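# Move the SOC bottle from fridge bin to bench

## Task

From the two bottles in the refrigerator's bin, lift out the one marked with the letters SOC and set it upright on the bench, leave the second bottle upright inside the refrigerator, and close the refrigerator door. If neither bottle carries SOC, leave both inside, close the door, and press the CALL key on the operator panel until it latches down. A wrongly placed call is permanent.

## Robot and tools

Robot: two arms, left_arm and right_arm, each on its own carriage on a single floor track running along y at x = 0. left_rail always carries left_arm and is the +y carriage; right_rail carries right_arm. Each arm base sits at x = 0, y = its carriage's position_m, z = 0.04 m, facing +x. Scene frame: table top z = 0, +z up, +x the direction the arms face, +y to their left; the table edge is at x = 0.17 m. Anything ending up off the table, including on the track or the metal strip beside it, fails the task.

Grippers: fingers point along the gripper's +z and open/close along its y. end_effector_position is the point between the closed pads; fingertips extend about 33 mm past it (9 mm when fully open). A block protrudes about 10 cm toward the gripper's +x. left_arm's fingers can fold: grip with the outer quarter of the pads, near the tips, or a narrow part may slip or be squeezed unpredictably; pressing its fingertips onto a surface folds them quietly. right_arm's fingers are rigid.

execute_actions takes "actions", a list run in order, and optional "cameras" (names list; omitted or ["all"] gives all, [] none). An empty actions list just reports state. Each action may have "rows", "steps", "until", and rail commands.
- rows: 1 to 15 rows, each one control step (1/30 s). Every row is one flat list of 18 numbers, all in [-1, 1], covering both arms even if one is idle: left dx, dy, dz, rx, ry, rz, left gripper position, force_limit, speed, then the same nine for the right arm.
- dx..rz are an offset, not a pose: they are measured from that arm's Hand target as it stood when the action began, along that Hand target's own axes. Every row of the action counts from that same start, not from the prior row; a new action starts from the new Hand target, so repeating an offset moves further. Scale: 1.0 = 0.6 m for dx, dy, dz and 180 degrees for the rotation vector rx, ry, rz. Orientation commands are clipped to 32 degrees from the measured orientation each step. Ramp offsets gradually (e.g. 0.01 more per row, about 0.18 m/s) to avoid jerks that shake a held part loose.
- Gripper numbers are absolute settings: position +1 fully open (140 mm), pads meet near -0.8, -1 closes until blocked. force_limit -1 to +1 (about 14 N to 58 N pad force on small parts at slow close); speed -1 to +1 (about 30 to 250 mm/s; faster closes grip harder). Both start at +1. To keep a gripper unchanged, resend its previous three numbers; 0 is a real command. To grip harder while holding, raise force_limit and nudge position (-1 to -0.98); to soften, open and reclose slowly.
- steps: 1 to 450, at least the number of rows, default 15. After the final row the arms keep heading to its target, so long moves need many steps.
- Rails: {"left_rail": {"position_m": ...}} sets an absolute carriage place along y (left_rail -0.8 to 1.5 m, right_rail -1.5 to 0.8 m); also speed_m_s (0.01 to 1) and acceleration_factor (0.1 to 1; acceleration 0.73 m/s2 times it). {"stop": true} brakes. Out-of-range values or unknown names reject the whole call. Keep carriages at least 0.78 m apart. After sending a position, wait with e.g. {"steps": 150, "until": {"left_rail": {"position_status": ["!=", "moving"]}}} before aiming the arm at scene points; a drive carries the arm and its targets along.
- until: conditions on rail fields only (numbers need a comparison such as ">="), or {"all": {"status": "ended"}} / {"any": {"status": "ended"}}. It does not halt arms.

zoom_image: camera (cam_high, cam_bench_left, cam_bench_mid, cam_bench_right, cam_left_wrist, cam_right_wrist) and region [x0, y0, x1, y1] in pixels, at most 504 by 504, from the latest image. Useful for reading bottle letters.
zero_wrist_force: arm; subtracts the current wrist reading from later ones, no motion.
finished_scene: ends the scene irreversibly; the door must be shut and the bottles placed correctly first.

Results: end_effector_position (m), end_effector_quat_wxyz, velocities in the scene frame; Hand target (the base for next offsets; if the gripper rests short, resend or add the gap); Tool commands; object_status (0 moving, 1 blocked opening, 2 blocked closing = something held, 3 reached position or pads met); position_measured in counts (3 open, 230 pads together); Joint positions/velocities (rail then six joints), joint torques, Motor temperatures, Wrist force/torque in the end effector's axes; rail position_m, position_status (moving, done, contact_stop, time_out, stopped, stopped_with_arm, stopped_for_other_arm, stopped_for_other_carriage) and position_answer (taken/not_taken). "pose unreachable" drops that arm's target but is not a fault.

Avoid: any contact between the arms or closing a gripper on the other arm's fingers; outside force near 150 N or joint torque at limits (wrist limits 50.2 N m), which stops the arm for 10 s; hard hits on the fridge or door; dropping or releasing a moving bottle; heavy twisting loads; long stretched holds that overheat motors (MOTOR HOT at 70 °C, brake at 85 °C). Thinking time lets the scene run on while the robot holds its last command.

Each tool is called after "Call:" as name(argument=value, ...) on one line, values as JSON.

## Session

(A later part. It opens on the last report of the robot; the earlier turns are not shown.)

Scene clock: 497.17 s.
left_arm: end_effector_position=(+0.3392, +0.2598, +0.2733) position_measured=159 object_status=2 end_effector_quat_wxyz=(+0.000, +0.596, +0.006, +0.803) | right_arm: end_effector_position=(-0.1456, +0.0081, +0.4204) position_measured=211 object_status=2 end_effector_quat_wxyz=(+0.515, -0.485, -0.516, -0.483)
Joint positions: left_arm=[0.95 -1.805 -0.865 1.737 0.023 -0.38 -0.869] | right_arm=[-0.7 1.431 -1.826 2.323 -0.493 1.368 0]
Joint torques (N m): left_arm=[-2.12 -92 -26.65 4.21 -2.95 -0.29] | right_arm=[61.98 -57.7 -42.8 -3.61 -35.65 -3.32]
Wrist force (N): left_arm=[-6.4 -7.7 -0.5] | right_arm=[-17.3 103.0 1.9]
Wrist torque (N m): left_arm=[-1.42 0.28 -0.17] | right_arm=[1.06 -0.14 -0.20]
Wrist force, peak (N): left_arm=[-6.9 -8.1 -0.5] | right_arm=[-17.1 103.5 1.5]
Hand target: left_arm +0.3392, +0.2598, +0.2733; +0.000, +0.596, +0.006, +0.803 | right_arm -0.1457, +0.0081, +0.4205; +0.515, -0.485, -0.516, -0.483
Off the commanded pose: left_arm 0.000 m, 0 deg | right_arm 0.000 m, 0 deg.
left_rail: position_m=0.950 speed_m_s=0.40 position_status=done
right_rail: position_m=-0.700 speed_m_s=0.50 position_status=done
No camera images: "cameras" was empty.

Call:
execute_actions(actions=[{"rows":[[0,0,0,0,0,0,-1,-0.2,-1,0,0.006,-0.005,0.0,0,0,-0.98,0.7,-0.5],[0,0,0,0,0,0,-1,-0.2,-1,0,0.009,-0.03,0.007,0,0,-0.98,0.7,-0.5],[0,0,0,0,0,0,-1,-0.2,-1,0,0.0125,-0.062,0.015,0,0,-0.98,0.7,-0.5]],"steps":25}], cameras=[])

Scene clock: 500.33 s.
left_arm: end_effector_position=(+0.3392, +0.2598, +0.2733) position_measured=159 object_status=2 end_effector_quat_wxyz=(+0.000, +0.596, +0.006, +0.803) | right_arm: end_effector_position=(-0.1359, -0.0285, +0.4206) position_measured=211 object_status=2 end_effector_quat_wxyz=(+0.526, -0.472, -0.528, -0.471)
Joint positions: left_arm=[0.95 -1.805 -0.865 1.737 0.023 -0.38 -0.869] | right_arm=[-0.7 1.332 -1.922 2.384 -0.458 1.222 -0.001]
Joint torques (N m): left_arm=[-2.43 -93.29 -26 4.25 -2.26 -0.13] | right_arm=[-47.4 -28.83 -43.18 -1.82 12.37 -3.73]
Wrist force (N): left_arm=[-6.6 -8.0 0.1] | right_arm=[1.0 -42.3 -5.9]
Wrist torque (N m): left_arm=[-1.49 0.33 -0.17] | right_arm=[0.10 -0.12 -0.09]
Wrist force, peak (N): left_arm=[-6.6 -8.1 0.0] | right_arm=[-17.6 104.4 2.2]
Hand target: left_arm +0.3392, +0.2598, +0.2733; +0.000, +0.596, +0.006, +0.803 | right_arm -0.1359, -0.0285, +0.4206; +0.526, -0.472, -0.527, -0.471
Off the commanded pose: left_arm 0.000 m, 0 deg | right_arm 0.000 m, 0 deg.
left_rail: position_m=0.950 speed_m_s=0.40 position_status=done
right_rail: position_m=-0.700 speed_m_s=0.50 position_status=done
No camera images: "cameras" was empty.

Call:
execute_actions(actions=[{"rows":[[0,0,0,0,0,0,-1,-0.2,-1,0,-0.002,-0.005,0.0,0,0,-0.98,0.7,-0.5],[0,0,0,0,0,0,-1,-0.2,-1,0,0,-0.03,0.007,0,0,-0.98,0.7,-0.5],[0,0,0,0,0,0,-1,-0.2,-1,0,0.002,-0.062,0.016,0,0,-0.98,0.7,-0.5]],"steps":25}], cameras=[])

Scene clock: 502.93 s.
left_arm: end_effector_position=(+0.3392, +0.2598, +0.2733) position_measured=159 object_status=2 end_effector_quat_wxyz=(+0.000, +0.596, +0.006, +0.803) | right_arm: end_effector_position=(-0.1305, -0.0654, +0.4207) position_measured=211 object_status=2 end_effector_quat_wxyz=(+0.538, -0.459, -0.539, -0.457)
Joint positions: left_arm=[0.95 -1.805 -0.865 1.737 0.023 -0.38 -0.869] | right_arm=[-0.7 1.219 -2.025 2.439 -0.41 1.059 -0.001]
Joint torques (N m): left_arm=[-4.5 -92.59 -26.69 4.31 -2.28 0.12] | right_arm=[44.39 -54.44 -50.71 -4.04 -32.69 -3.55]
Wrist force (N): left_arm=[-6.6 -7.8 -0.2] | right_arm=[-34.7 92.9 7.2]
Wrist torque (N m): left_arm=[-1.47 0.32 -0.17] | right_arm=[1.03 -0.22 -0.01]
Wrist force, peak (N): left_arm=[-6.7 -8.0 -0.5] | right_arm=[-34.7 92.9 7.2]
Hand target: left_arm +0.3392, +0.2598, +0.2733; +0.000, +0.596, +0.006, +0.803 | right_arm -0.1306, -0.0654, +0.4207; +0.538, -0.459, -0.539, -0.457
Off the commanded pose: left_arm 0.000 m, 0 deg | right_arm 0.000 m, 0 deg.
left_rail: position_m=0.950 speed_m_s=0.40 position_status=done
right_rail: position_m=-0.700 speed_m_s=0.50 position_status=done
No camera images: "cameras" was empty.

Call:
execute_actions(actions=[{"rows":[[0,0,0,0,0,0,-1,-0.2,-1,0.002,0.0055,-0.002,0,0,0,-0.98,0.7,-0.5],[0,0,0,0,0,0,-1,-0.2,-1,0.003,0.01,-0.03,0.007,0,0,-0.98,0.7,-0.5],[0,0,0,0,0,0,-1,-0.2,-1,0.003,0.016,-0.062,0.0278,0,0,-0.98,0.7,-0.5]],"steps":25}], cameras=["cam_right_wrist","cam_high"])

Scene clock: 508.57 s.
left_arm: end_effector_position=(+0.3392, +0.2598, +0.2733) position_measured=159 object_status=2 end_effector_quat_wxyz=(+0.000, +0.596, +0.006, +0.803) | right_arm: end_effector_position=(-0.1152, -0.1006, +0.4226) position_measured=211 object_status=2 end_effector_quat_wxyz=(+0.557, -0.435, -0.559, -0.433)
Joint positions: left_arm=[0.95 -1.805 -0.865 1.737 0.023 -0.38 -0.869] | right_arm=[-0.7 0.99 -2.138 2.484 -0.342 0.742 -0.002]
Joint torques (N m): left_arm=[-1.95 -92.95 -26.73 4.15 -2.27 0.01] | right_arm=[-22.48 -38.91 -92.1 -13.1 -0.36 -3.61]
Wrist force (N): left_arm=[-6.6 -7.8 0.0] | right_arm=[-53.9 -8.5 -5.0]
Wrist torque (N m): left_arm=[-1.45 0.33 -0.17] | right_arm=[-0.33 -0.34 -0.06]
Wrist force, peak (N): left_arm=[-7.0 -8.0 -0.4] | right_arm=[-35.8 94.6 8.4]
Hand target: left_arm +0.3392, +0.2598, +0.2733; +0.000, +0.596, +0.006, +0.803 | right_arm -0.1151, -0.1006, +0.4226; +0.557, -0.435, -0.559, -0.433
Off the commanded pose: left_arm 0.000 m, 0 deg | right_arm 0.000 m, 0 deg.
left_rail: position_m=0.950 speed_m_s=0.40 position_status=done
right_rail: position_m=-0.700 speed_m_s=0.50 position_status=done
camera_calibration:
cam_right_wrist: T_world_to_cam=[[0.976711, 0.214452, 0.00677301, 0.139643], [0.0778068, -0.324596, -0.942647, 0.379804], [-0.199954, 0.921221, -0.333722, 0.396154], [0, 0, 0, 1]] pos_world=[-0.08673, -0.27161, 0.489281]
Images, in order (width x height): cam_high 672x504, cam_right_wrist 672x504.

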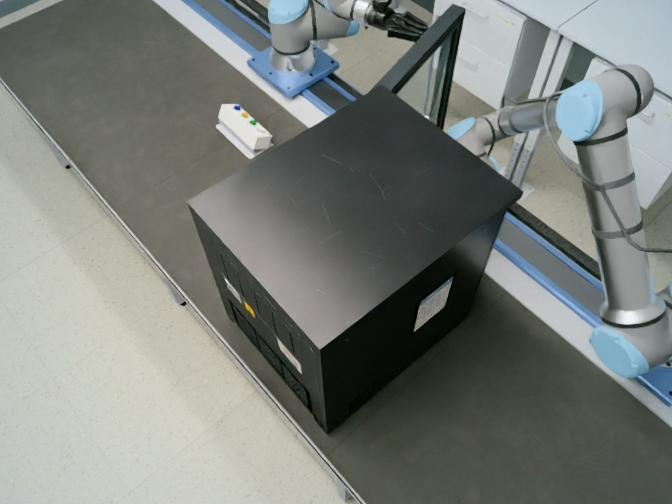

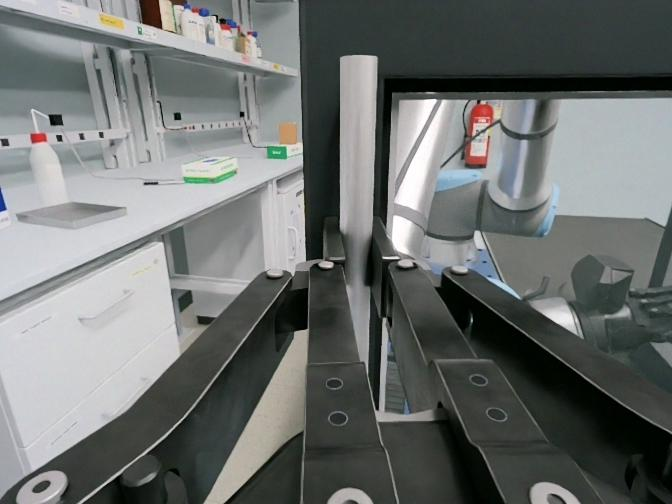

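Call:
execute_actions(actions=[{"rows":[[0.004,0,-0.02,0,0.012,0,-1,-0.2,-1,-0.002,0,0,0,0,0,-0.98,0.7,-0.5],[0.009,0,-0.04,0,0.025,0,-1,-0.2,-1,-0.002,0,0,0,0,0,-0.98,0.7,-0.5]],"steps":45}], cameras=["cam_left_wrist"])

Call:
execute_actions(actions=[{"rows":[[0.004,0,-0.014,0,0.01,0,-1,-0.2,-1,0,0,0,0,0,0,-0.98,0.7,-0.5],[0.008,0,-0.027,0,0.018,0,-1,-0.2,-1,0,0,0,0,0,0,-0.98,0.7,-0.5],[0.012,0,-0.04,0,0.028,0,-1,-0.2,-1,0,0,0,0,0,0,-0.98,0.7,-0.5]],"steps":45}], cameras=["cam_left_wrist","cam_right_wrist"])

Scene clock: 513.90 s.
left_arm: end_effector_position=(+0.3147, +0.2596, +0.2715) position_measured=159 object_status=2 end_effector_quat_wxyz=(-0.001, +0.564, +0.006, +0.826) | right_arm: end_effector_position=(-0.1151, -0.1005, +0.4214) position_measured=211 object_status=2 end_effector_quat_wxyz=(+0.557, -0.435, -0.559, -0.433)
Joint positions: left_arm=[0.95 -1.828 -0.815 1.725 0.064 -0.455 -0.933] | right_arm=[-0.7 0.99 -2.137 2.486 -0.345 0.742 -0.002]
Joint torques (N m): left_arm=[-14.46 -79.9 -34.76 8.93 -7.47 -1.68] | right_arm=[-23.2 14.45 -60.79 -7 6.81 -1.97]
Wrist force (N): left_arm=[-6.2 -8.2 1.2] | right_arm=[-23.4 -22.9 -7.0]
Wrist torque (N m): left_arm=[-1.44 0.41 -0.14] | right_arm=[-0.51 -0.26 0.02]
Wrist force, peak (N): left_arm=[-6.2 -10.6 3.9] | right_arm=[-55.9 -10.7 -5.5]
Hand target: left_arm +0.3147, +0.2596, +0.2715; -0.001, +0.564, +0.006, +0.826 | right_arm -0.1151, -0.1005, +0.4214; +0.557, -0.435, -0.559, -0.433
Off the commanded pose: left_arm 0.000 m, 0 deg | right_arm 0.000 m, 0 deg.
left_rail: position_m=0.950 speed_m_s=0.40 position_status=done
right_rail: position_m=-0.700 speed_m_s=0.50 position_status=done
camera_calibration:
cam_left_wrist: T_world_to_cam=[[0.00968649, -0.994833, -0.101059, 0.285006], [0.0720557, 0.101495, -0.992223, 0.220338], [0.997354, 0.00232932, 0.0726665, -0.148879], [0, 0, 0, 1]] pos_world=[0.129848, 0.261517, 0.258245]
Images, in order (width x height): cam_left_wrist 672x504.

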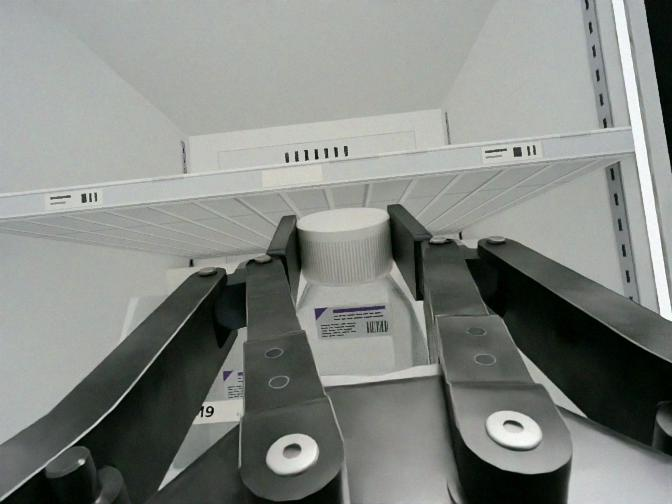

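Scene clock: 515.60 s.
left_arm: end_effector_position=(+0.2897, +0.2594, +0.2695) position_measured=159 object_status=2 end_effector_quat_wxyz=(-0.001, +0.527, +0.006, +0.850) | right_arm: end_effector_position=(-0.1151, -0.1005, +0.4214) position_measured=211 object_status=2 end_effector_quat_wxyz=(+0.557, -0.435, -0.559, -0.433)
Joint positions: left_arm=[0.95 -1.846 -0.76 1.711 0.101 -0.537 -0.994] | right_arm=[-0.7 0.99 -2.137 2.486 -0.345 0.742 -0.002]
Joint torques (N m): left_arm=[-15.7 -78.75 -32.14 9.34 -7.36 -2.01] | right_arm=[-23.38 12.8 -61.6 -6.83 8.38 -0.28]
Wrist force (N): left_arm=[-6.5 -7.6 1.2] | right_arm=[-23.6 -22.8 -6.4]
Wrist torque (N m): left_arm=[-1.52 0.48 -0.24] | right_arm=[-0.52 -0.24 0.01]
Wrist force, peak (N): left_arm=[-6.9 -9.8 3.6] | right_arm=[-23.8 -23.2 -7.0]
Hand target: left_arm +0.2897, +0.2594, +0.2695; -0.001, +0.527, +0.006, +0.850 | right_arm -0.1151, -0.1005, +0.4214; +0.557, -0.435, -0.559, -0.433
Off the commanded pose: left_arm 0.000 m, 0 deg | right_arm 0.000 m, 0 deg.
left_rail: position_m=0.950 speed_m_s=0.40 position_status=done
right_rail: position_m=-0.700 speed_m_s=0.50 position_status=done
camera_calibration:
cam_left_wrist: T_world_to_cam=[[0.0193208, -0.994759, -0.100403, 0.281793], [0.158809, 0.1022, -0.982005, 0.192145], [0.98712, 0.00302826, 0.159952, -0.144568], [0, 0, 0, 1]] pos_world=[0.106747, 0.261117, 0.240104]
cam_right_wrist: T_world_to_cam=[[0.976733, 0.214349, 0.00683268, 0.139596], [0.0778226, -0.324569, -0.942655, 0.378686], [-0.19984, 0.921254, -0.333698, 0.395761], [0, 0, 0, 1]] pos_world=[-0.0867297, -0.27161, 0.488081]
Images, in order (width x height): cam_left_wrist 672x504, cam_right_wrist 672x504.

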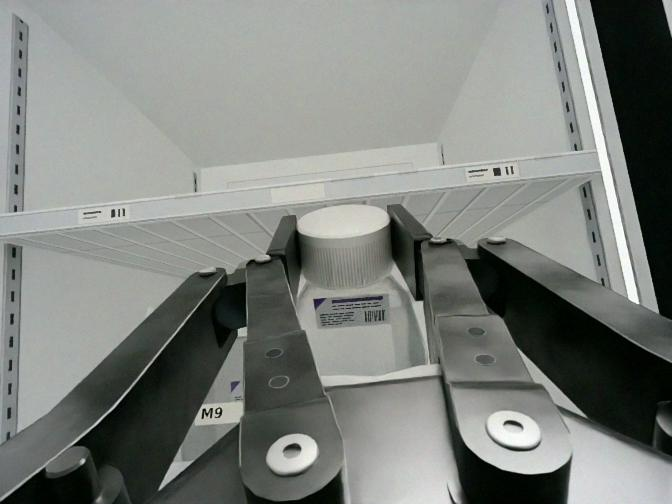

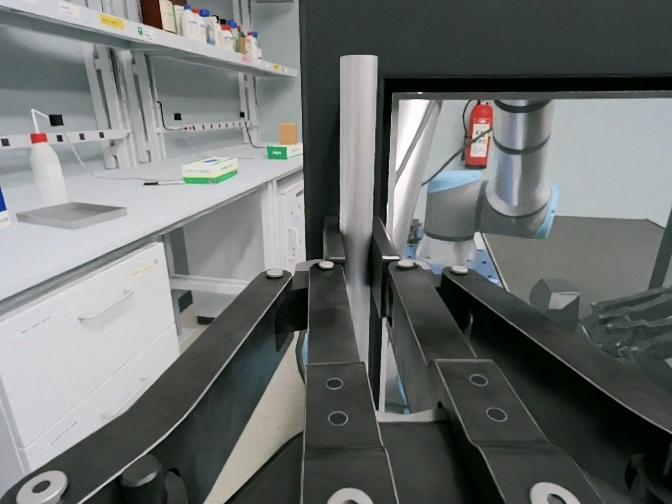

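Call:
execute_actions(actions=[{"rows":[[0.006,0,-0.013,0,0,0,-1,-0.2,-1,0,0,0,0,0,0,-0.98,0.7,-0.5]],"steps":25},{"rows":[[0.01,0,0.003,0,0,0,-1,-0.2,-1,0,0,0,0,0,0,-0.98,0.7,-0.5],[0.02,0,0.007,0,0,0,-1,-0.2,-1,0,0,0,0,0,0,-0.98,0.7,-0.5],[0.03,0,0.011,0,0,0,-1,-0.2,-1,0,0,0,0,0,0,-0.98,0.7,-0.5],[0.04,0,0.016,0,0,0,-1,-0.2,-1,0,0,0,0,0,0,-0.98,0.7,-0.5]],"steps":40}], cameras=["cam_left_wrist"])

Scene clock: 522.80 s.
left_arm: end_effector_position=(+0.2790, +0.2596, +0.2950) position_measured=159 object_status=2 end_effector_quat_wxyz=(-0.001, +0.527, +0.006, +0.850) | right_arm: end_effector_position=(-0.1151, -0.1005, +0.4214) position_measured=211 object_status=2 end_effector_quat_wxyz=(+0.557, -0.435, -0.559, -0.433)
Joint positions: left_arm=[0.95 -1.862 -0.798 1.715 0.112 -0.545 -0.968] | right_arm=[-0.7 0.99 -2.137 2.486 -0.345 0.742 -0.002]
Joint torques (N m): left_arm=[-17.79 -114.28 -20.36 9.48 -7.93 1.35] | right_arm=[-23.13 11.02 -67.91 -6.98 8.12 2.1]
Wrist force (N): left_arm=[-6.3 -8.0 -0.2] | right_arm=[-23.5 -22.5 -6.5]
Wrist torque (N m): left_arm=[-1.48 0.26 -0.43] | right_arm=[-0.52 -0.22 0.02]
Wrist force, peak (N): left_arm=[-10.3 -8.3 0.1] | right_arm=[-24.0 -22.6 -6.7]
Hand target: left_arm +0.2790, +0.2596, +0.2950; -0.001, +0.527, +0.006, +0.850 | right_arm -0.1151, -0.1005, +0.4214; +0.557, -0.435, -0.559, -0.433
Off the commanded pose: left_arm 0.000 m, 0 deg | right_arm 0.000 m, 0 deg.
left_rail: position_m=0.950 speed_m_s=0.40 position_status=done
right_rail: position_m=-0.700 speed_m_s=0.50 position_status=done
camera_calibration:
cam_left_wrist: T_world_to_cam=[[0.0193208, -0.994759, -0.100403, 0.284759], [0.158809, 0.1022, -0.982005, 0.218865], [0.98712, 0.00302826, 0.159952, -0.138086], [0, 0, 0, 1]] pos_world=[0.0960474, 0.261317, 0.265604]
Images, in order (width x height): cam_left_wrist 672x504.

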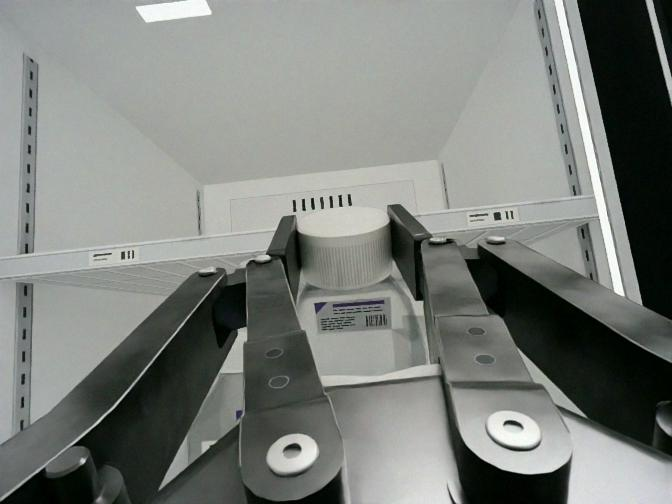

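Call:
execute_actions(actions=[{"rows":[[0.02,0,0.008,0,0,0,-1,-0.2,-1,0,0,0,0,0,0,-0.98,0.7,-0.5],[0.04,0,0.016,0,0,0,-1,-0.2,-1,0,0,0,0,0,0,-0.98,0.7,-0.5],[0.06,0,0.024,0,0,0,-1,-0.2,-1,0,0,0,0,0,0,-0.98,0.7,-0.5],[0.08,0,0.03,0,0,0,-1,-0.2,-1,0,0,0,0,0,0,-0.98,0.7,-0.5]],"steps":45}], cameras=["cam_left_wrist"])

Scene clock: 526.43 s.
left_arm: end_effector_position=(+0.2738, +0.2599, +0.3460) position_measured=159 object_status=2 end_effector_quat_wxyz=(-0.001, +0.527, +0.006, +0.850) | right_arm: end_effector_position=(-0.1151, -0.1005, +0.4214) position_measured=211 object_status=2 end_effector_quat_wxyz=(+0.557, -0.435, -0.559, -0.433)
Joint positions: left_arm=[0.95 -1.869 -0.865 1.716 0.168 -0.549 -0.955] | right_arm=[-0.7 0.99 -2.137 2.486 -0.345 0.742 -0.002]
Joint torques (N m): left_arm=[-13.8 -109.66 -36.27 9.03 -7.22 1.37] | right_arm=[-22.15 10.58 -67.92 -7.26 7.99 2.44]
Wrist force (N): left_arm=[-7.0 -7.1 -1.3] | right_arm=[-22.3 -22.5 -6.4]
Wrist torque (N m): left_arm=[-1.24 0.56 -0.42] | right_arm=[-0.50 -0.38 0.01]
Wrist force, peak (N): left_arm=[-14.5 -8.3 -2.4] | right_arm=[-24.0 -22.4 -6.5]
Hand target: left_arm +0.2738, +0.2599, +0.3460; -0.001, +0.527, +0.006, +0.850 | right_arm -0.1151, -0.1005, +0.4214; +0.557, -0.435, -0.559, -0.433
Off the commanded pose: left_arm 0.000 m, 0 deg | right_arm 0.000 m, 0 deg.
left_rail: position_m=0.950 speed_m_s=0.40 position_status=done
right_rail: position_m=-0.700 speed_m_s=0.50 position_status=done
camera_calibration:
cam_left_wrist: T_world_to_cam=[[0.0193208, -0.994759, -0.100403, 0.290378], [0.158809, 0.1022, -0.982005, 0.269732], [0.98712, 0.00302826, 0.159952, -0.141111], [0, 0, 0, 1]] pos_world=[0.0908474, 0.261717, 0.316604]
Images, in order (width x height): cam_left_wrist 672x504.

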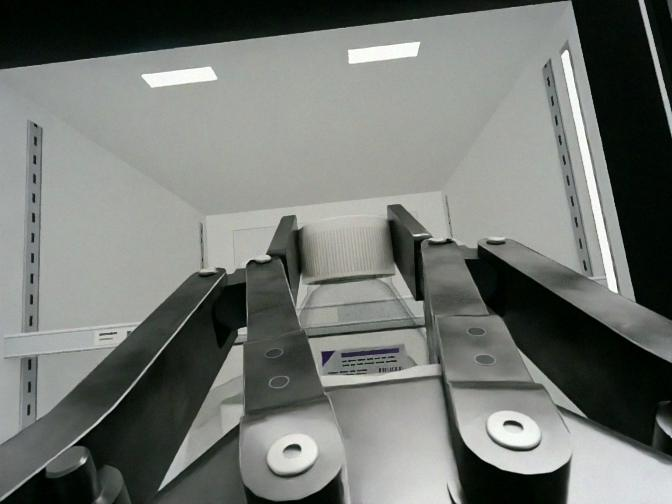

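Call:
execute_actions(actions=[{"rows":[[0.005,0,-0.01,0,0,0,-1,-0.2,-1,0,0,0,0,0,0,-0.98,0.7,-0.5],[0.01,0,-0.02,0,0,0,-1,-0.2,-1,0,0,0,0,0,0,-0.98,0.7,-0.5],[0.016,0,-0.035,0,0,0,-1,-0.2,-1,0,0,0,0,0,0,-0.98,0.7,-0.5],[0.025,0,-0.05,0,0,0,-1,-0.2,-1,0,0,0,0,0,0,-0.98,0.7,-0.5]],"steps":45}], cameras=["cam_left_wrist","cam_right_wrist"])

Scene clock: 532.77 s.
left_arm: end_effector_position=(+0.2403, +0.2597, +0.3461) position_measured=159 object_status=2 end_effector_quat_wxyz=(-0.001, +0.527, +0.006, +0.850) | right_arm: end_effector_position=(-0.1151, -0.1005, +0.4214) position_measured=211 object_status=2 end_effector_quat_wxyz=(+0.557, -0.435, -0.559, -0.433)
Joint positions: left_arm=[0.95 -1.916 -0.875 1.718 0.113 -0.575 -0.882] | right_arm=[-0.7 0.99 -2.137 2.486 -0.345 0.742 -0.002]
Joint torques (N m): left_arm=[-16.24 -112.92 -20.29 1.63 -7.26 1.45] | right_arm=[-22.46 9.65 -67.45 -8.75 8.15 2.01]
Wrist force (N): left_arm=[-7.0 -7.5 -1.3] | right_arm=[-23.2 -22.3 -6.5]
Wrist torque (N m): left_arm=[-1.34 0.56 -0.43] | right_arm=[-0.47 -0.24 0.02]
Wrist force, peak (N): left_arm=[-8.7 -7.6 2.4] | right_arm=[-23.1 -23.1 -7.0]
Hand target: left_arm +0.2403, +0.2597, +0.3461; -0.001, +0.527, +0.006, +0.850 | right_arm -0.1151, -0.1005, +0.4214; +0.557, -0.435, -0.559, -0.433
Off the commanded pose: left_arm 0.000 m, 0 deg | right_arm 0.000 m, 0 deg.
left_rail: position_m=0.950 speed_m_s=0.40 position_status=done
right_rail: position_m=-0.700 speed_m_s=0.50 position_status=done
camera_calibration:
cam_left_wrist: T_world_to_cam=[[0.0193208, -0.994759, -0.100403, 0.290836], [0.158809, 0.1022, -0.982005, 0.275171], [0.98712, 0.00302826, 0.159952, -0.108058], [0, 0, 0, 1]] pos_world=[0.0573474, 0.261517, 0.316704]
cam_right_wrist: T_world_to_cam=[[0.976733, 0.214349, 0.00683268, 0.139596], [0.0778226, -0.324569, -0.942655, 0.378686], [-0.19984, 0.921254, -0.333698, 0.395761], [0, 0, 0, 1]] pos_world=[-0.0867297, -0.27161, 0.488081]
Images, in order (width x height): cam_left_wrist 672x504, cam_right_wrist 672x504.

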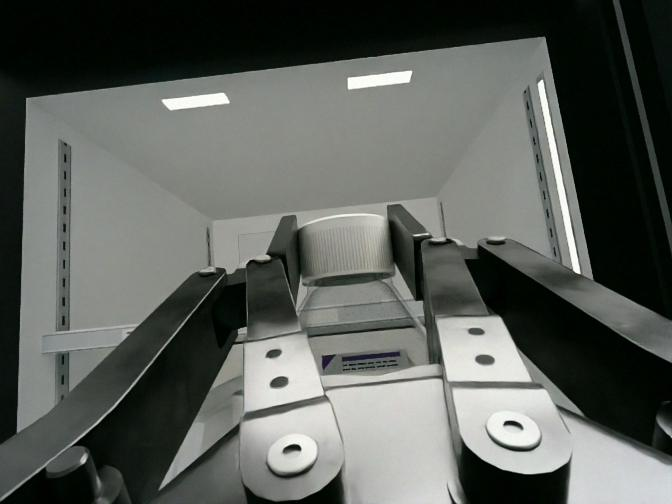

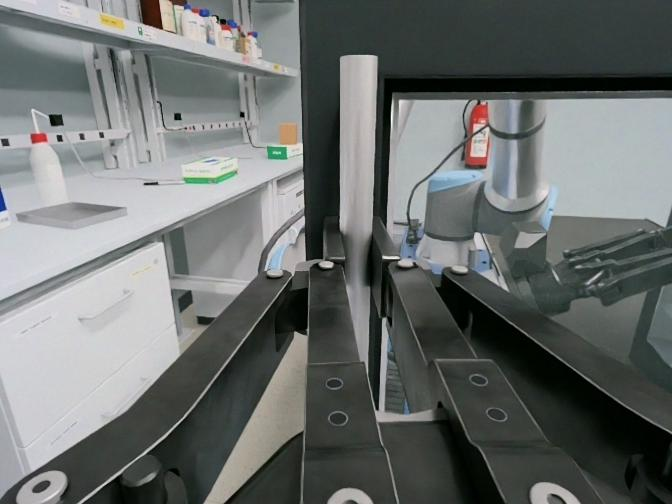

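Call:
execute_actions(actions=[{"rows":[[0.01,0,-0.02,0,0,0,-1,-0.2,-1,0,0,0,0,0,0,-0.98,0.7,-0.5],[0.02,0,-0.04,0,0,0,-1,-0.2,-1,0,0,0,0,0,0,-0.98,0.7,-0.5],[0.035,0,-0.07,0,0,0,-1,-0.2,-1,0,0,0,0,0,0,-0.98,0.7,-0.5]],"steps":30},{"rows":[[0.015,0,-0.03,0,0,0,-1,-0.2,-1,0,0,0,0,0,0,-0.98,0.7,-0.5],[0.035,0,-0.065,0,0,0,-1,-0.2,-1,0,0,0,0,0,0,-0.98,0.7,-0.5]],"steps":45}], cameras=["cam_left_wrist","cam_right_wrist"])

Call:
zoom_image(camera="cam_right_wrist", region=[372, 80, 672, 400])

Scene clock: 540.23 s.
left_arm: end_effector_position=(+0.1491, +0.2590, +0.3477) position_measured=159 object_status=2 end_effector_quat_wxyz=(-0.001, +0.527, +0.006, +0.850) | right_arm: end_effector_position=(-0.1151, -0.1005, +0.4214) position_measured=211 object_status=2 end_effector_quat_wxyz=(+0.557, -0.435, -0.559, -0.433)
Joint positions: left_arm=[0.95 -2.039 -0.886 1.705 0.003 -0.653 -0.717] | right_arm=[-0.7 0.99 -2.137 2.486 -0.345 0.742 -0.002]
Joint torques (N m): left_arm=[-14.22 -114.25 -36.46 1.43 -6.59 1.9] | right_arm=[-21.74 6.79 -67.1 -9.96 8.07 1.89]
Wrist force (N): left_arm=[-6.9 -7.1 -1.4] | right_arm=[-22.9 -22.2 -6.5]
Wrist torque (N m): left_arm=[-1.24 0.52 -0.42] | right_arm=[-0.45 -0.26 0.02]
Wrist force, peak (N): left_arm=[-12.3 -8.1 8.2] | right_arm=[-23.3 -22.9 -6.5]
Hand target: left_arm +0.1491, +0.2590, +0.3477; -0.001, +0.527, +0.006, +0.850 | right_arm -0.1151, -0.1005, +0.4214; +0.557, -0.435, -0.559, -0.433
Off the commanded pose: left_arm 0.000 m, 0 deg | right_arm 0.000 m, 0 deg.
left_rail: position_m=0.950 speed_m_s=0.40 position_status=done
right_rail: position_m=-0.700 speed_m_s=0.50 position_status=done
camera_calibration:
cam_left_wrist: T_world_to_cam=[[0.0193208, -0.994759, -0.100403, 0.292063], [0.158809, 0.1022, -0.982005, 0.291297], [0.98712, 0.00302826, 0.159952, -0.0182866], [0, 0, 0, 1]] pos_world=[-0.0338526, 0.260817, 0.318304]
cam_right_wrist: T_world_to_cam=[[0.976733, 0.214349, 0.00683268, 0.139596], [0.0778226, -0.324569, -0.942655, 0.378686], [-0.19984, 0.921254, -0.333698, 0.395761], [0, 0, 0, 1]] pos_world=[-0.0867297, -0.27161, 0.488081]
Images, in order (width x height): cam_left_wrist 672x504, cam_right_wrist 672x504.

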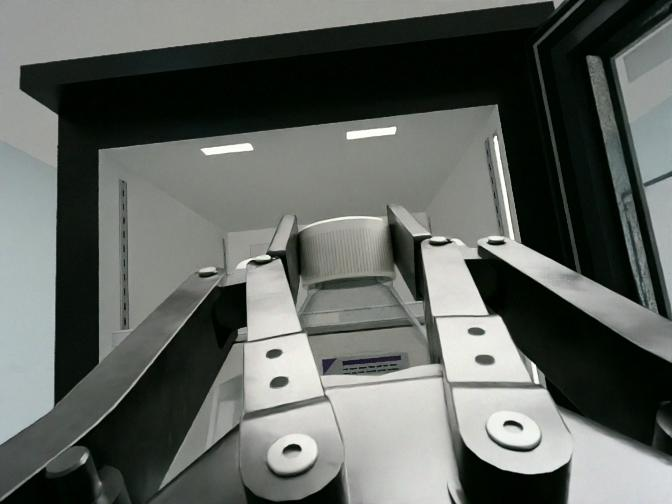

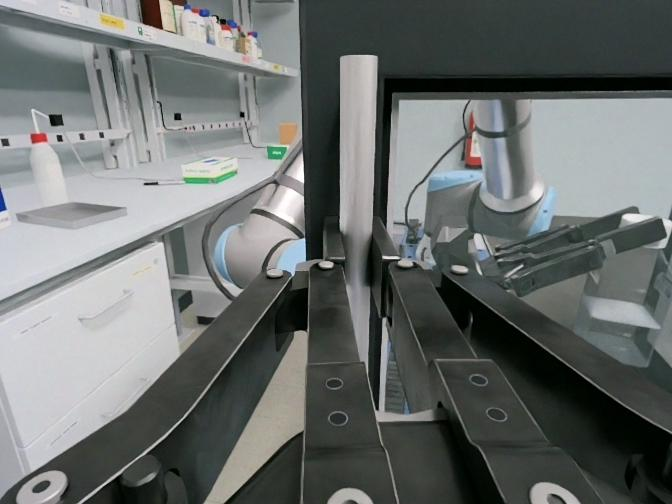

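Scaled by 1.575 from the camera's 672x504 image, which has a finer 960x720 frame.

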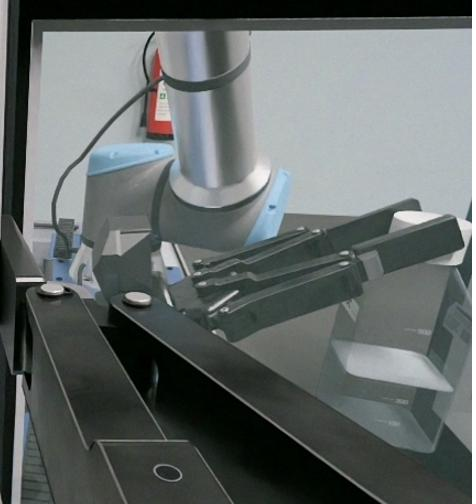

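Call:
execute_actions(actions=[{"left_rail":{"position_m":1.4,"speed_m_s":0.3,"acceleration_factor":0.3},"steps":200,"until":{"left_rail":{"position_status":["!=","moving"]}}}], cameras=["cam_bench_left","cam_left_wrist"])

Call:
zoom_image(camera="cam_bench_left", region=[180, 160, 380, 340])

Scene clock: 546.03 s.
left_arm: end_effector_position=(+0.1490, +0.7090, +0.3477) position_measured=159 object_status=2 end_effector_quat_wxyz=(-0.001, +0.527, +0.006, +0.850) | right_arm: end_effector_position=(-0.1151, -0.1005, +0.4214) position_measured=211 object_status=2 end_effector_quat_wxyz=(+0.557, -0.435, -0.559, -0.433)
Joint positions: left_arm=[1.4 -2.039 -0.886 1.705 0.003 -0.653 -0.717] | right_arm=[-0.7 0.99 -2.137 2.486 -0.345 0.742 -0.002]
Joint torques (N m): left_arm=[-9.02 -107.93 -26.09 3.14 -5.37 1.52] | right_arm=[-21.66 5.36 -66.94 -11.07 7.65 1.91]
Wrist force (N): left_arm=[-7.1 -7.3 -1.2] | right_arm=[-23.2 -22.2 -6.3]
Wrist torque (N m): left_arm=[-1.28 0.58 -0.43] | right_arm=[-0.45 -0.20 0.02]
Wrist force, peak (N): left_arm=[-7.2 -8.0 -1.0] | right_arm=[-23.5 -22.5 -6.5]
Hand target: left_arm +0.1491, +0.7090, +0.3477; -0.001, +0.527, +0.006, +0.850 | right_arm -0.1151, -0.1005, +0.4214; +0.557, -0.435, -0.559, -0.433
Tool commands: left_gripper/position=-1.0 left_gripper/force_limit=-0.2 left_gripper/speed=-1.0 right_gripper/position=-0.98 right_gripper/force_limit=+0.7 right_gripper/speed=-0.5
Off the commanded pose: left_arm 0.000 m, 0 deg | right_arm 0.000 m, 0 deg.
left_rail: position_m=1.400 speed_m_s=0.30 position_status=done
right_rail: position_m=-0.700 speed_m_s=0.50 position_status=done
camera_calibration:
cam_left_wrist: T_world_to_cam=[[0.019419, -0.994759, -0.100387, 0.739702], [0.158799, 0.1022, -0.982007, 0.245307], [0.98712, 0.00312826, 0.159952, -0.0197206], [0, 0, 0, 1]] pos_world=[-0.0338524, 0.710817, 0.318304]
Images, in order (width x height): cam_bench_left 672x504, cam_left_wrist 672x504.

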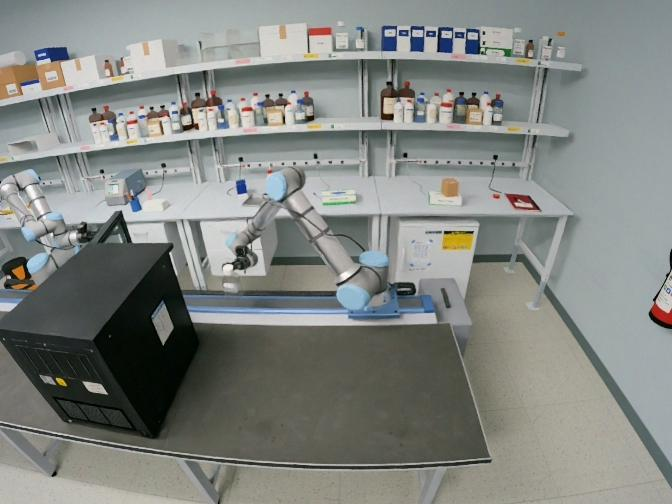

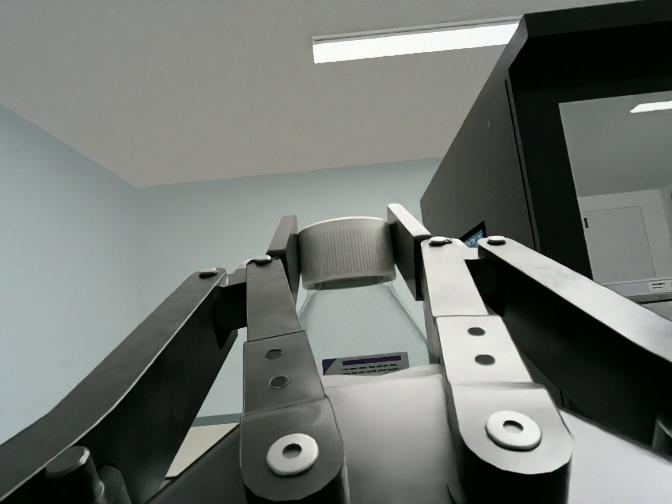

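Scaled by 2.520 from the camera's 672x504 image, which has a finer 960x720 frame.

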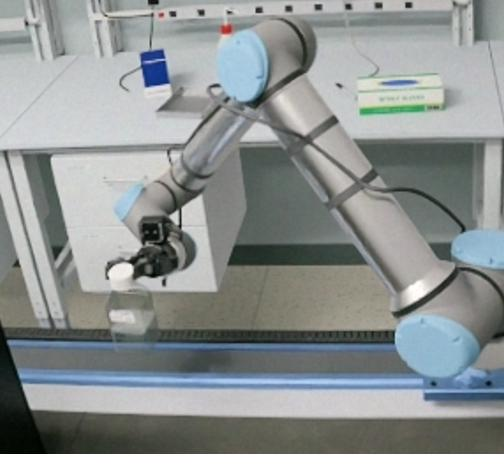

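Call:
execute_actions(actions=[{"rows":[[-0.02,-0.03,0.04,0,0,0,-1,-0.2,-1,0,0,0,0,0,0,-0.98,0.7,-0.5],[-0.05,-0.07,0.11,0,0,0,-1,-0.2,-1,0,0,0,0,0,0,-0.98,0.7,-0.5]],"steps":25},{"rows":[[-0.03,-0.03,0.06,0,0,0,-1,-0.2,-1,0,0,0,0,0,0,-0.98,0.7,-0.5],[-0.06,-0.07,0.12,0,0,0,-1,-0.2,-1,0,0,0,0,0,0,-0.98,0.7,-0.5]],"steps":25},{"rows":[[-0.03,-0.03,0.07,0,0,0,-1,-0.2,-1,0,0,0,0,0,0,-0.98,0.7,-0.5],[-0.07,-0.1,0.14,0,0,0,-1,-0.2,-1,0,0,0,0,0,0,-0.98,0.7,-0.5]],"steps":30},{"rows":[[0,0,0,0,-0.03,0,-1,-0.2,-1,0,0,0,0,0,0,-0.98,0.7,-0.5],[0,0,0,0,-0.06,0,-1,-0.2,-1,0,0,0,0,0,0,-0.98,0.7,-0.5],[0,0,0,0,-0.09,0,-1,-0.2,-1,0,0,0,0,0,0,-0.98,0.7,-0.5]],"steps":45}], cameras=["cam_bench_left","cam_left_wrist","cam_high"])

Call:
zoom_image(camera="cam_bench_left", region=[180, 200, 380, 400])

Scene clock: 563.80 s.
left_arm: end_effector_position=(+0.3948, +0.8549, +0.3483) position_measured=160 object_status=2 end_effector_quat_wxyz=(+0.000, +0.642, +0.006, +0.767) | right_arm: end_effector_position=(-0.1151, -0.1005, +0.4214) position_measured=211 object_status=2 end_effector_quat_wxyz=(+0.557, -0.435, -0.559, -0.433)
Joint positions: left_arm=[1.4 -1.784 -1.226 2.042 -0.132 -0.284 -0.674] | right_arm=[-0.7 0.99 -2.137 2.486 -0.345 0.742 -0.002]
Joint torques (N m): left_arm=[-14.71 -85.17 -22.78 0.52 -6.81 1.45] | right_arm=[-20.77 2.7 -66.78 -13.04 7.34 1.48]
Wrist force (N): left_arm=[-7.9 -7.1 0.5] | right_arm=[-23.2 -22.2 -6.9]
Wrist torque (N m): left_arm=[-1.35 0.65 -0.39] | right_arm=[-0.46 -0.21 0.01]
Wrist force, peak (N): left_arm=[0.8 3.3 -19.3] | right_arm=[-23.4 -22.7 -7.2]
Hand target: left_arm +0.3948, +0.8549, +0.3483; +0.000, +0.642, +0.006, +0.767 | right_arm -0.1151, -0.1005, +0.4214; +0.557, -0.435, -0.559, -0.433
Off the commanded pose: left_arm 0.000 m, 0 deg | right_arm 0.000 m, 0 deg.
left_rail: position_m=1.400 speed_m_s=0.30 position_status=done
right_rail: position_m=-0.700 speed_m_s=0.50 position_status=done
camera_calibration:
cam_left_wrist: T_world_to_cam=[[-0.0116616, -0.994977, -0.0994202, 0.892171], [-0.121178, 0.1001, -0.987571, 0.306288], [0.992562, 0.0005309, -0.121737, -0.164667], [0, 0, 0, 1]] pos_world=[0.210962, 0.857118, 0.371135]
Images, in order (width x height): cam_high 672x504, cam_bench_left 672x504, cam_left_wrist 672x504.

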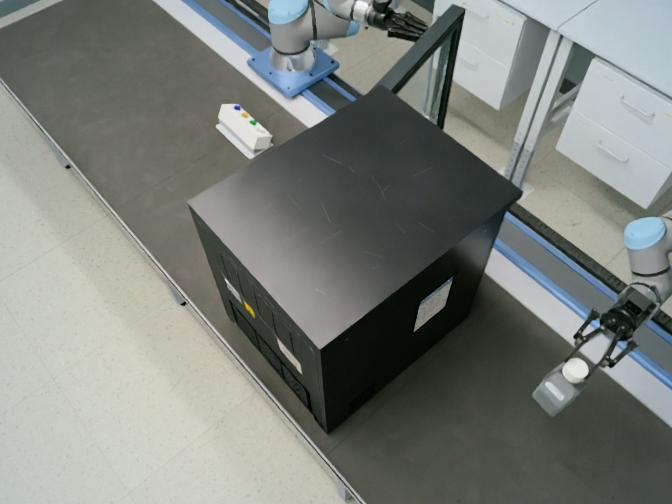

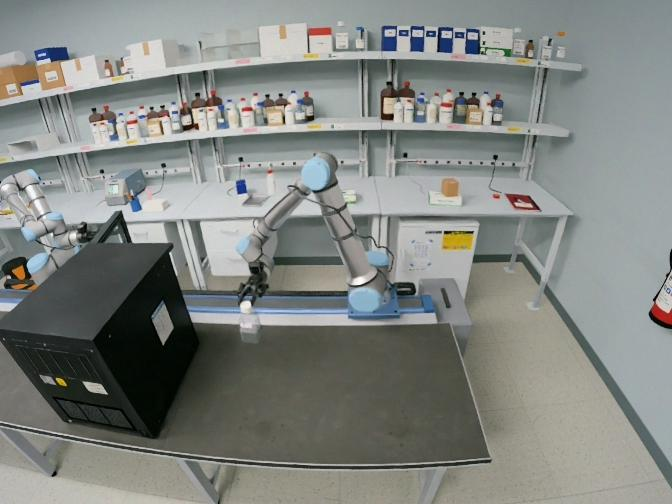

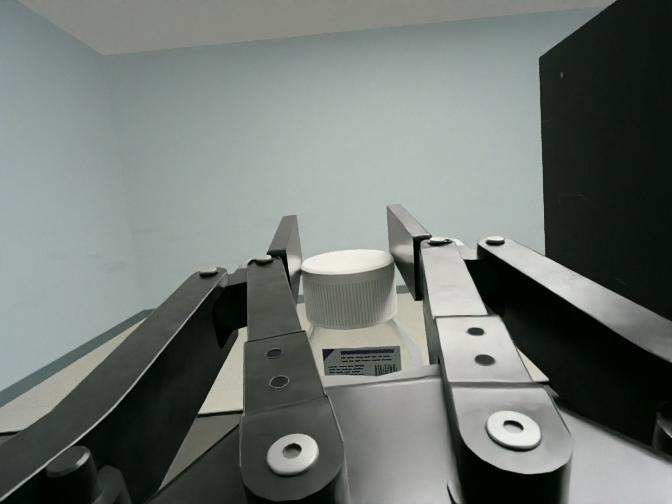

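Scaled by 2.520 from the camera's 672x504 image, which has a finer 960x720 frame.

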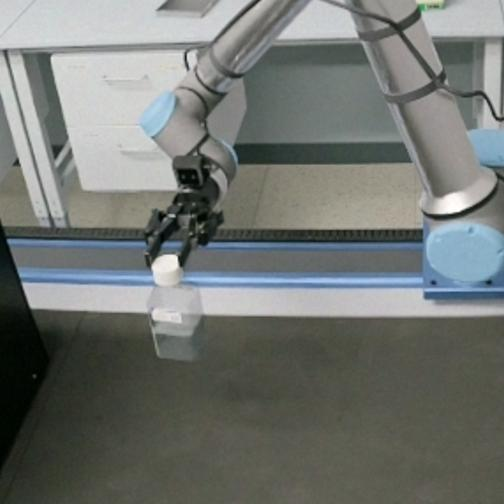

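Call:
execute_actions(actions=[{"rows":[[0,0,0,0,0,0,-0.98,0.6,-0.8,0,0,0,0,0,0,-0.98,0.7,-0.5]],"steps":45}], cameras=["cam_left_wrist","cam_low"])

Call:
zoom_image(camera="cam_left_wrist", region=[200, 150, 480, 400])

Scene clock: 568.40 s.
left_arm: end_effector_position=(+0.3948, +0.8549, +0.3483) position_measured=163 object_status=2 end_effector_quat_wxyz=(+0.000, +0.642, +0.006, +0.767) | right_arm: end_effector_position=(-0.1151, -0.1005, +0.4214) position_measured=211 object_status=2 end_effector_quat_wxyz=(+0.557, -0.435, -0.559, -0.433)
Joint positions: left_arm=[1.4 -1.784 -1.226 2.042 -0.132 -0.284 -0.674] | right_arm=[-0.7 0.99 -2.137 2.486 -0.345 0.742 -0.002]
Joint torques (N m): left_arm=[-12.34 -81.72 -24.63 1.37 -5.2 1.66] | right_arm=[-22.68 -0.36 -66.53 -12.95 7.21 1.25]
Wrist force (N): left_arm=[-7.7 -7.2 0.2] | right_arm=[-22.7 -21.9 -6.7]
Wrist torque (N m): left_arm=[-1.36 0.60 -0.40] | right_arm=[-0.40 -0.32 0.01]
Wrist force, peak (N): left_arm=[-7.9 -7.6 0.5] | right_arm=[-23.4 -22.8 -7.0]
Hand target: left_arm +0.3948, +0.8549, +0.3483; +0.000, +0.642, +0.006, +0.767 | right_arm -0.1151, -0.1005, +0.4214; +0.557, -0.435, -0.559, -0.433
Off the commanded pose: left_arm 0.000 m, 0 deg | right_arm 0.000 m, 0 deg.
left_rail: position_m=1.400 speed_m_s=0.30 position_status=done
right_rail: position_m=-0.700 speed_m_s=0.50 position_status=done
camera_calibration:
cam_left_wrist: T_world_to_cam=[[-0.0116616, -0.994977, -0.0994202, 0.892171], [-0.121178, 0.1001, -0.987571, 0.306288], [0.992562, 0.0005309, -0.121737, -0.164667], [0, 0, 0, 1]] pos_world=[0.210962, 0.857118, 0.371135]
Images, in order (width x height): cam_low 672x504, cam_left_wrist 672x504.

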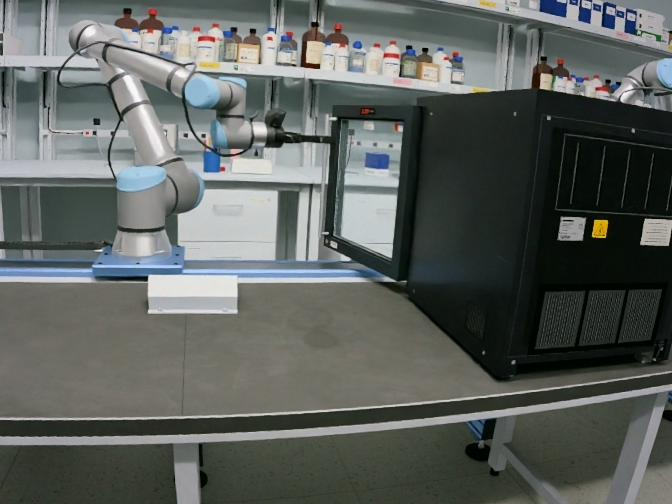

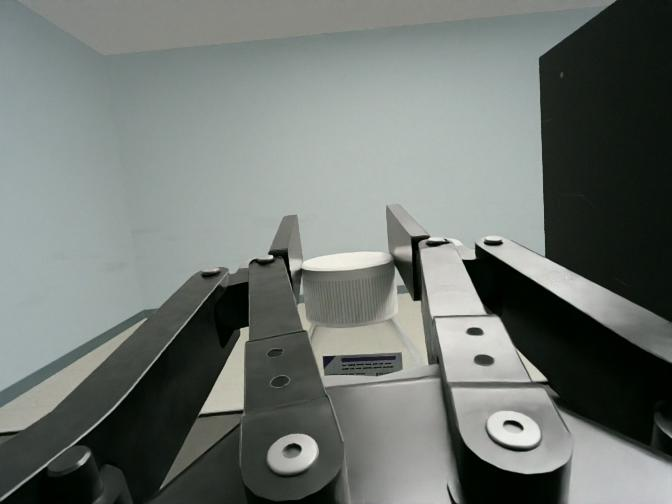

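Scaled by 1.800 from the camera's 672x504 image, which has a finer 960x720 frame.

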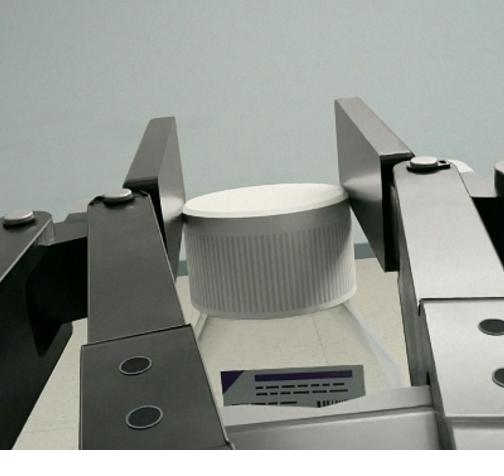

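Call:
execute_actions(actions=[{"rows":[[-0.012,0,-0.002,0,0,0,-0.98,0.6,-0.8,0,0,0,0,0,0,-0.98,0.7,-0.5],[-0.026,0,-0.005,0,0,0,-0.98,0.6,-0.8,0,0,0,0,0,0,-0.98,0.7,-0.5],[-0.04,0,-0.007,0,0,0,-0.98,0.6,-0.8,0,0,0,0,0,0,-0.98,0.7,-0.5],[-0.055,0,-0.01,0,0,0,-0.98,0.6,-0.8,0,0,0,0,0,0,-0.98,0.7,-0.5],[-0.07,0,-0.012,0,0,0,-0.98,0.6,-0.8,0,0,0,0,0,0,-0.98,0.7,-0.5],[-0.085,0,-0.015,0,0,0,-0.98,0.6,-0.8,0,0,0,0,0,0,-0.98,0.7,-0.5],[-0.1,0,-0.018,0,0,0,-0.98,0.6,-0.8,0,0,0,0,0,0,-0.98,0.7,-0.5]],"steps":45}], cameras=["cam_bench_left","cam_left_wrist","cam_high"])

Call:
zoom_image(camera="cam_bench_left", region=[200, 230, 320, 390])

Call:
zoom_image(camera="cam_high", region=[500, 260, 672, 440])

Scene clock: 580.47 s.
left_arm: end_effector_position=(+0.3948, +0.8544, +0.2874) position_measured=163 object_status=2 end_effector_quat_wxyz=(+0.000, +0.642, +0.006, +0.767) | right_arm: end_effector_position=(-0.1151, -0.1005, +0.4214) position_measured=211 object_status=2 end_effector_quat_wxyz=(+0.557, -0.435, -0.559, -0.433)
Joint positions: left_arm=[1.4 -1.784 -1.139 2.066 -0.242 -0.283 -0.674] | right_arm=[-0.7 0.99 -2.137 2.486 -0.345 0.742 -0.002]
Joint torques (N m): left_arm=[-18.5 -54.25 -19.64 0.66 -6.93 1.18] | right_arm=[-19.48 -0.69 -66.09 -12.94 6.96 0.96]
Wrist force (N): left_arm=[-7.9 -7.0 0.0] | right_arm=[-23.0 -22.1 -6.9]
Wrist torque (N m): left_arm=[-1.34 0.63 -0.40] | right_arm=[-0.44 -0.29 0.01]
Wrist force, peak (N): left_arm=[-12.6 -7.8 -0.7] | right_arm=[-23.6 -22.6 -6.9]
Hand target: left_arm +0.3948, +0.8544, +0.2874; +0.000, +0.642, +0.006, +0.767 | right_arm -0.1151, -0.1005, +0.4214; +0.557, -0.435, -0.559, -0.433
Off the commanded pose: left_arm 0.000 m, 0 deg | right_arm 0.000 m, 0 deg.
left_rail: position_m=1.400 speed_m_s=0.30 position_status=done
right_rail: position_m=-0.700 speed_m_s=0.50 position_status=done
camera_calibration:
cam_left_wrist: T_world_to_cam=[[-0.0116616, -0.994977, -0.0994202, 0.885609], [-0.121178, 0.1001, -0.987571, 0.246097], [0.992562, 0.0005309, -0.121737, -0.172093], [0, 0, 0, 1]] pos_world=[0.210962, 0.856618, 0.310135]
Images, in order (width x height): cam_high 672x504, cam_bench_left 672x504, cam_left_wrist 672x504.

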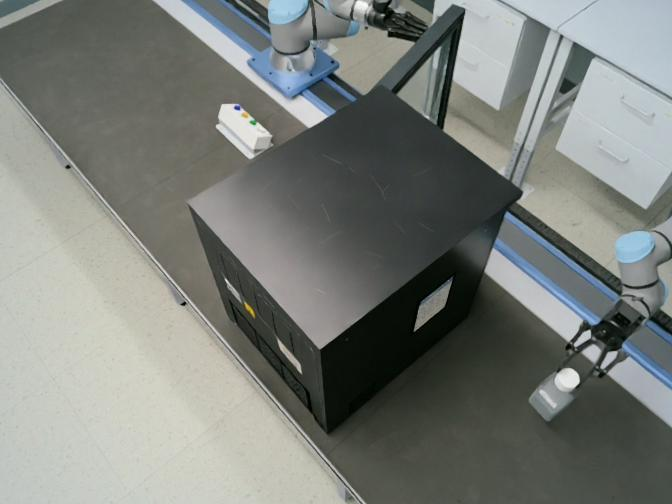

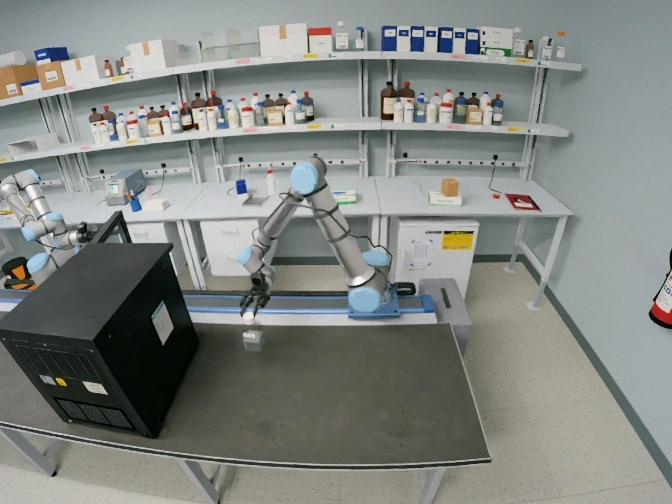

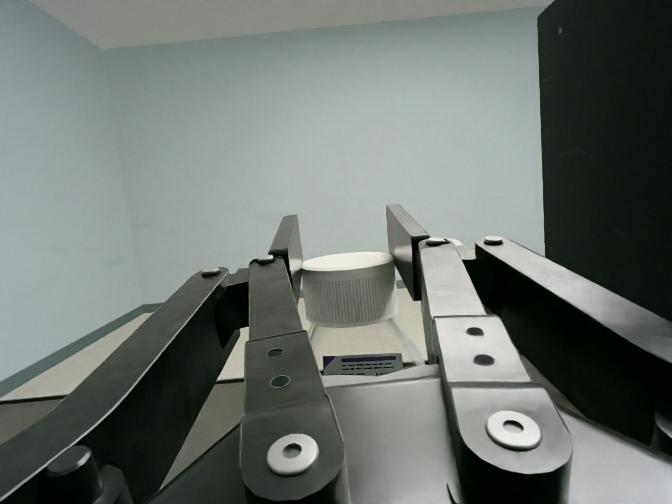

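Scaled by 3.150 from the camera's 672x504 image, which has a finer 960x720 frame.

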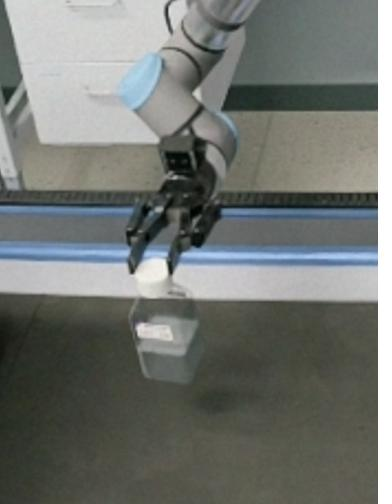

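Scaled by 2.800 from the camera's 672x504 image, which has a finer 960x720 frame.

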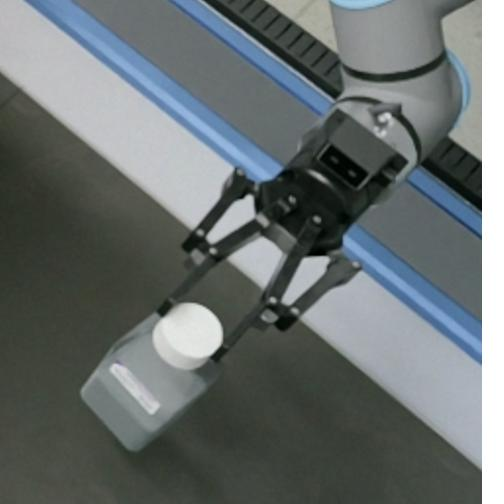

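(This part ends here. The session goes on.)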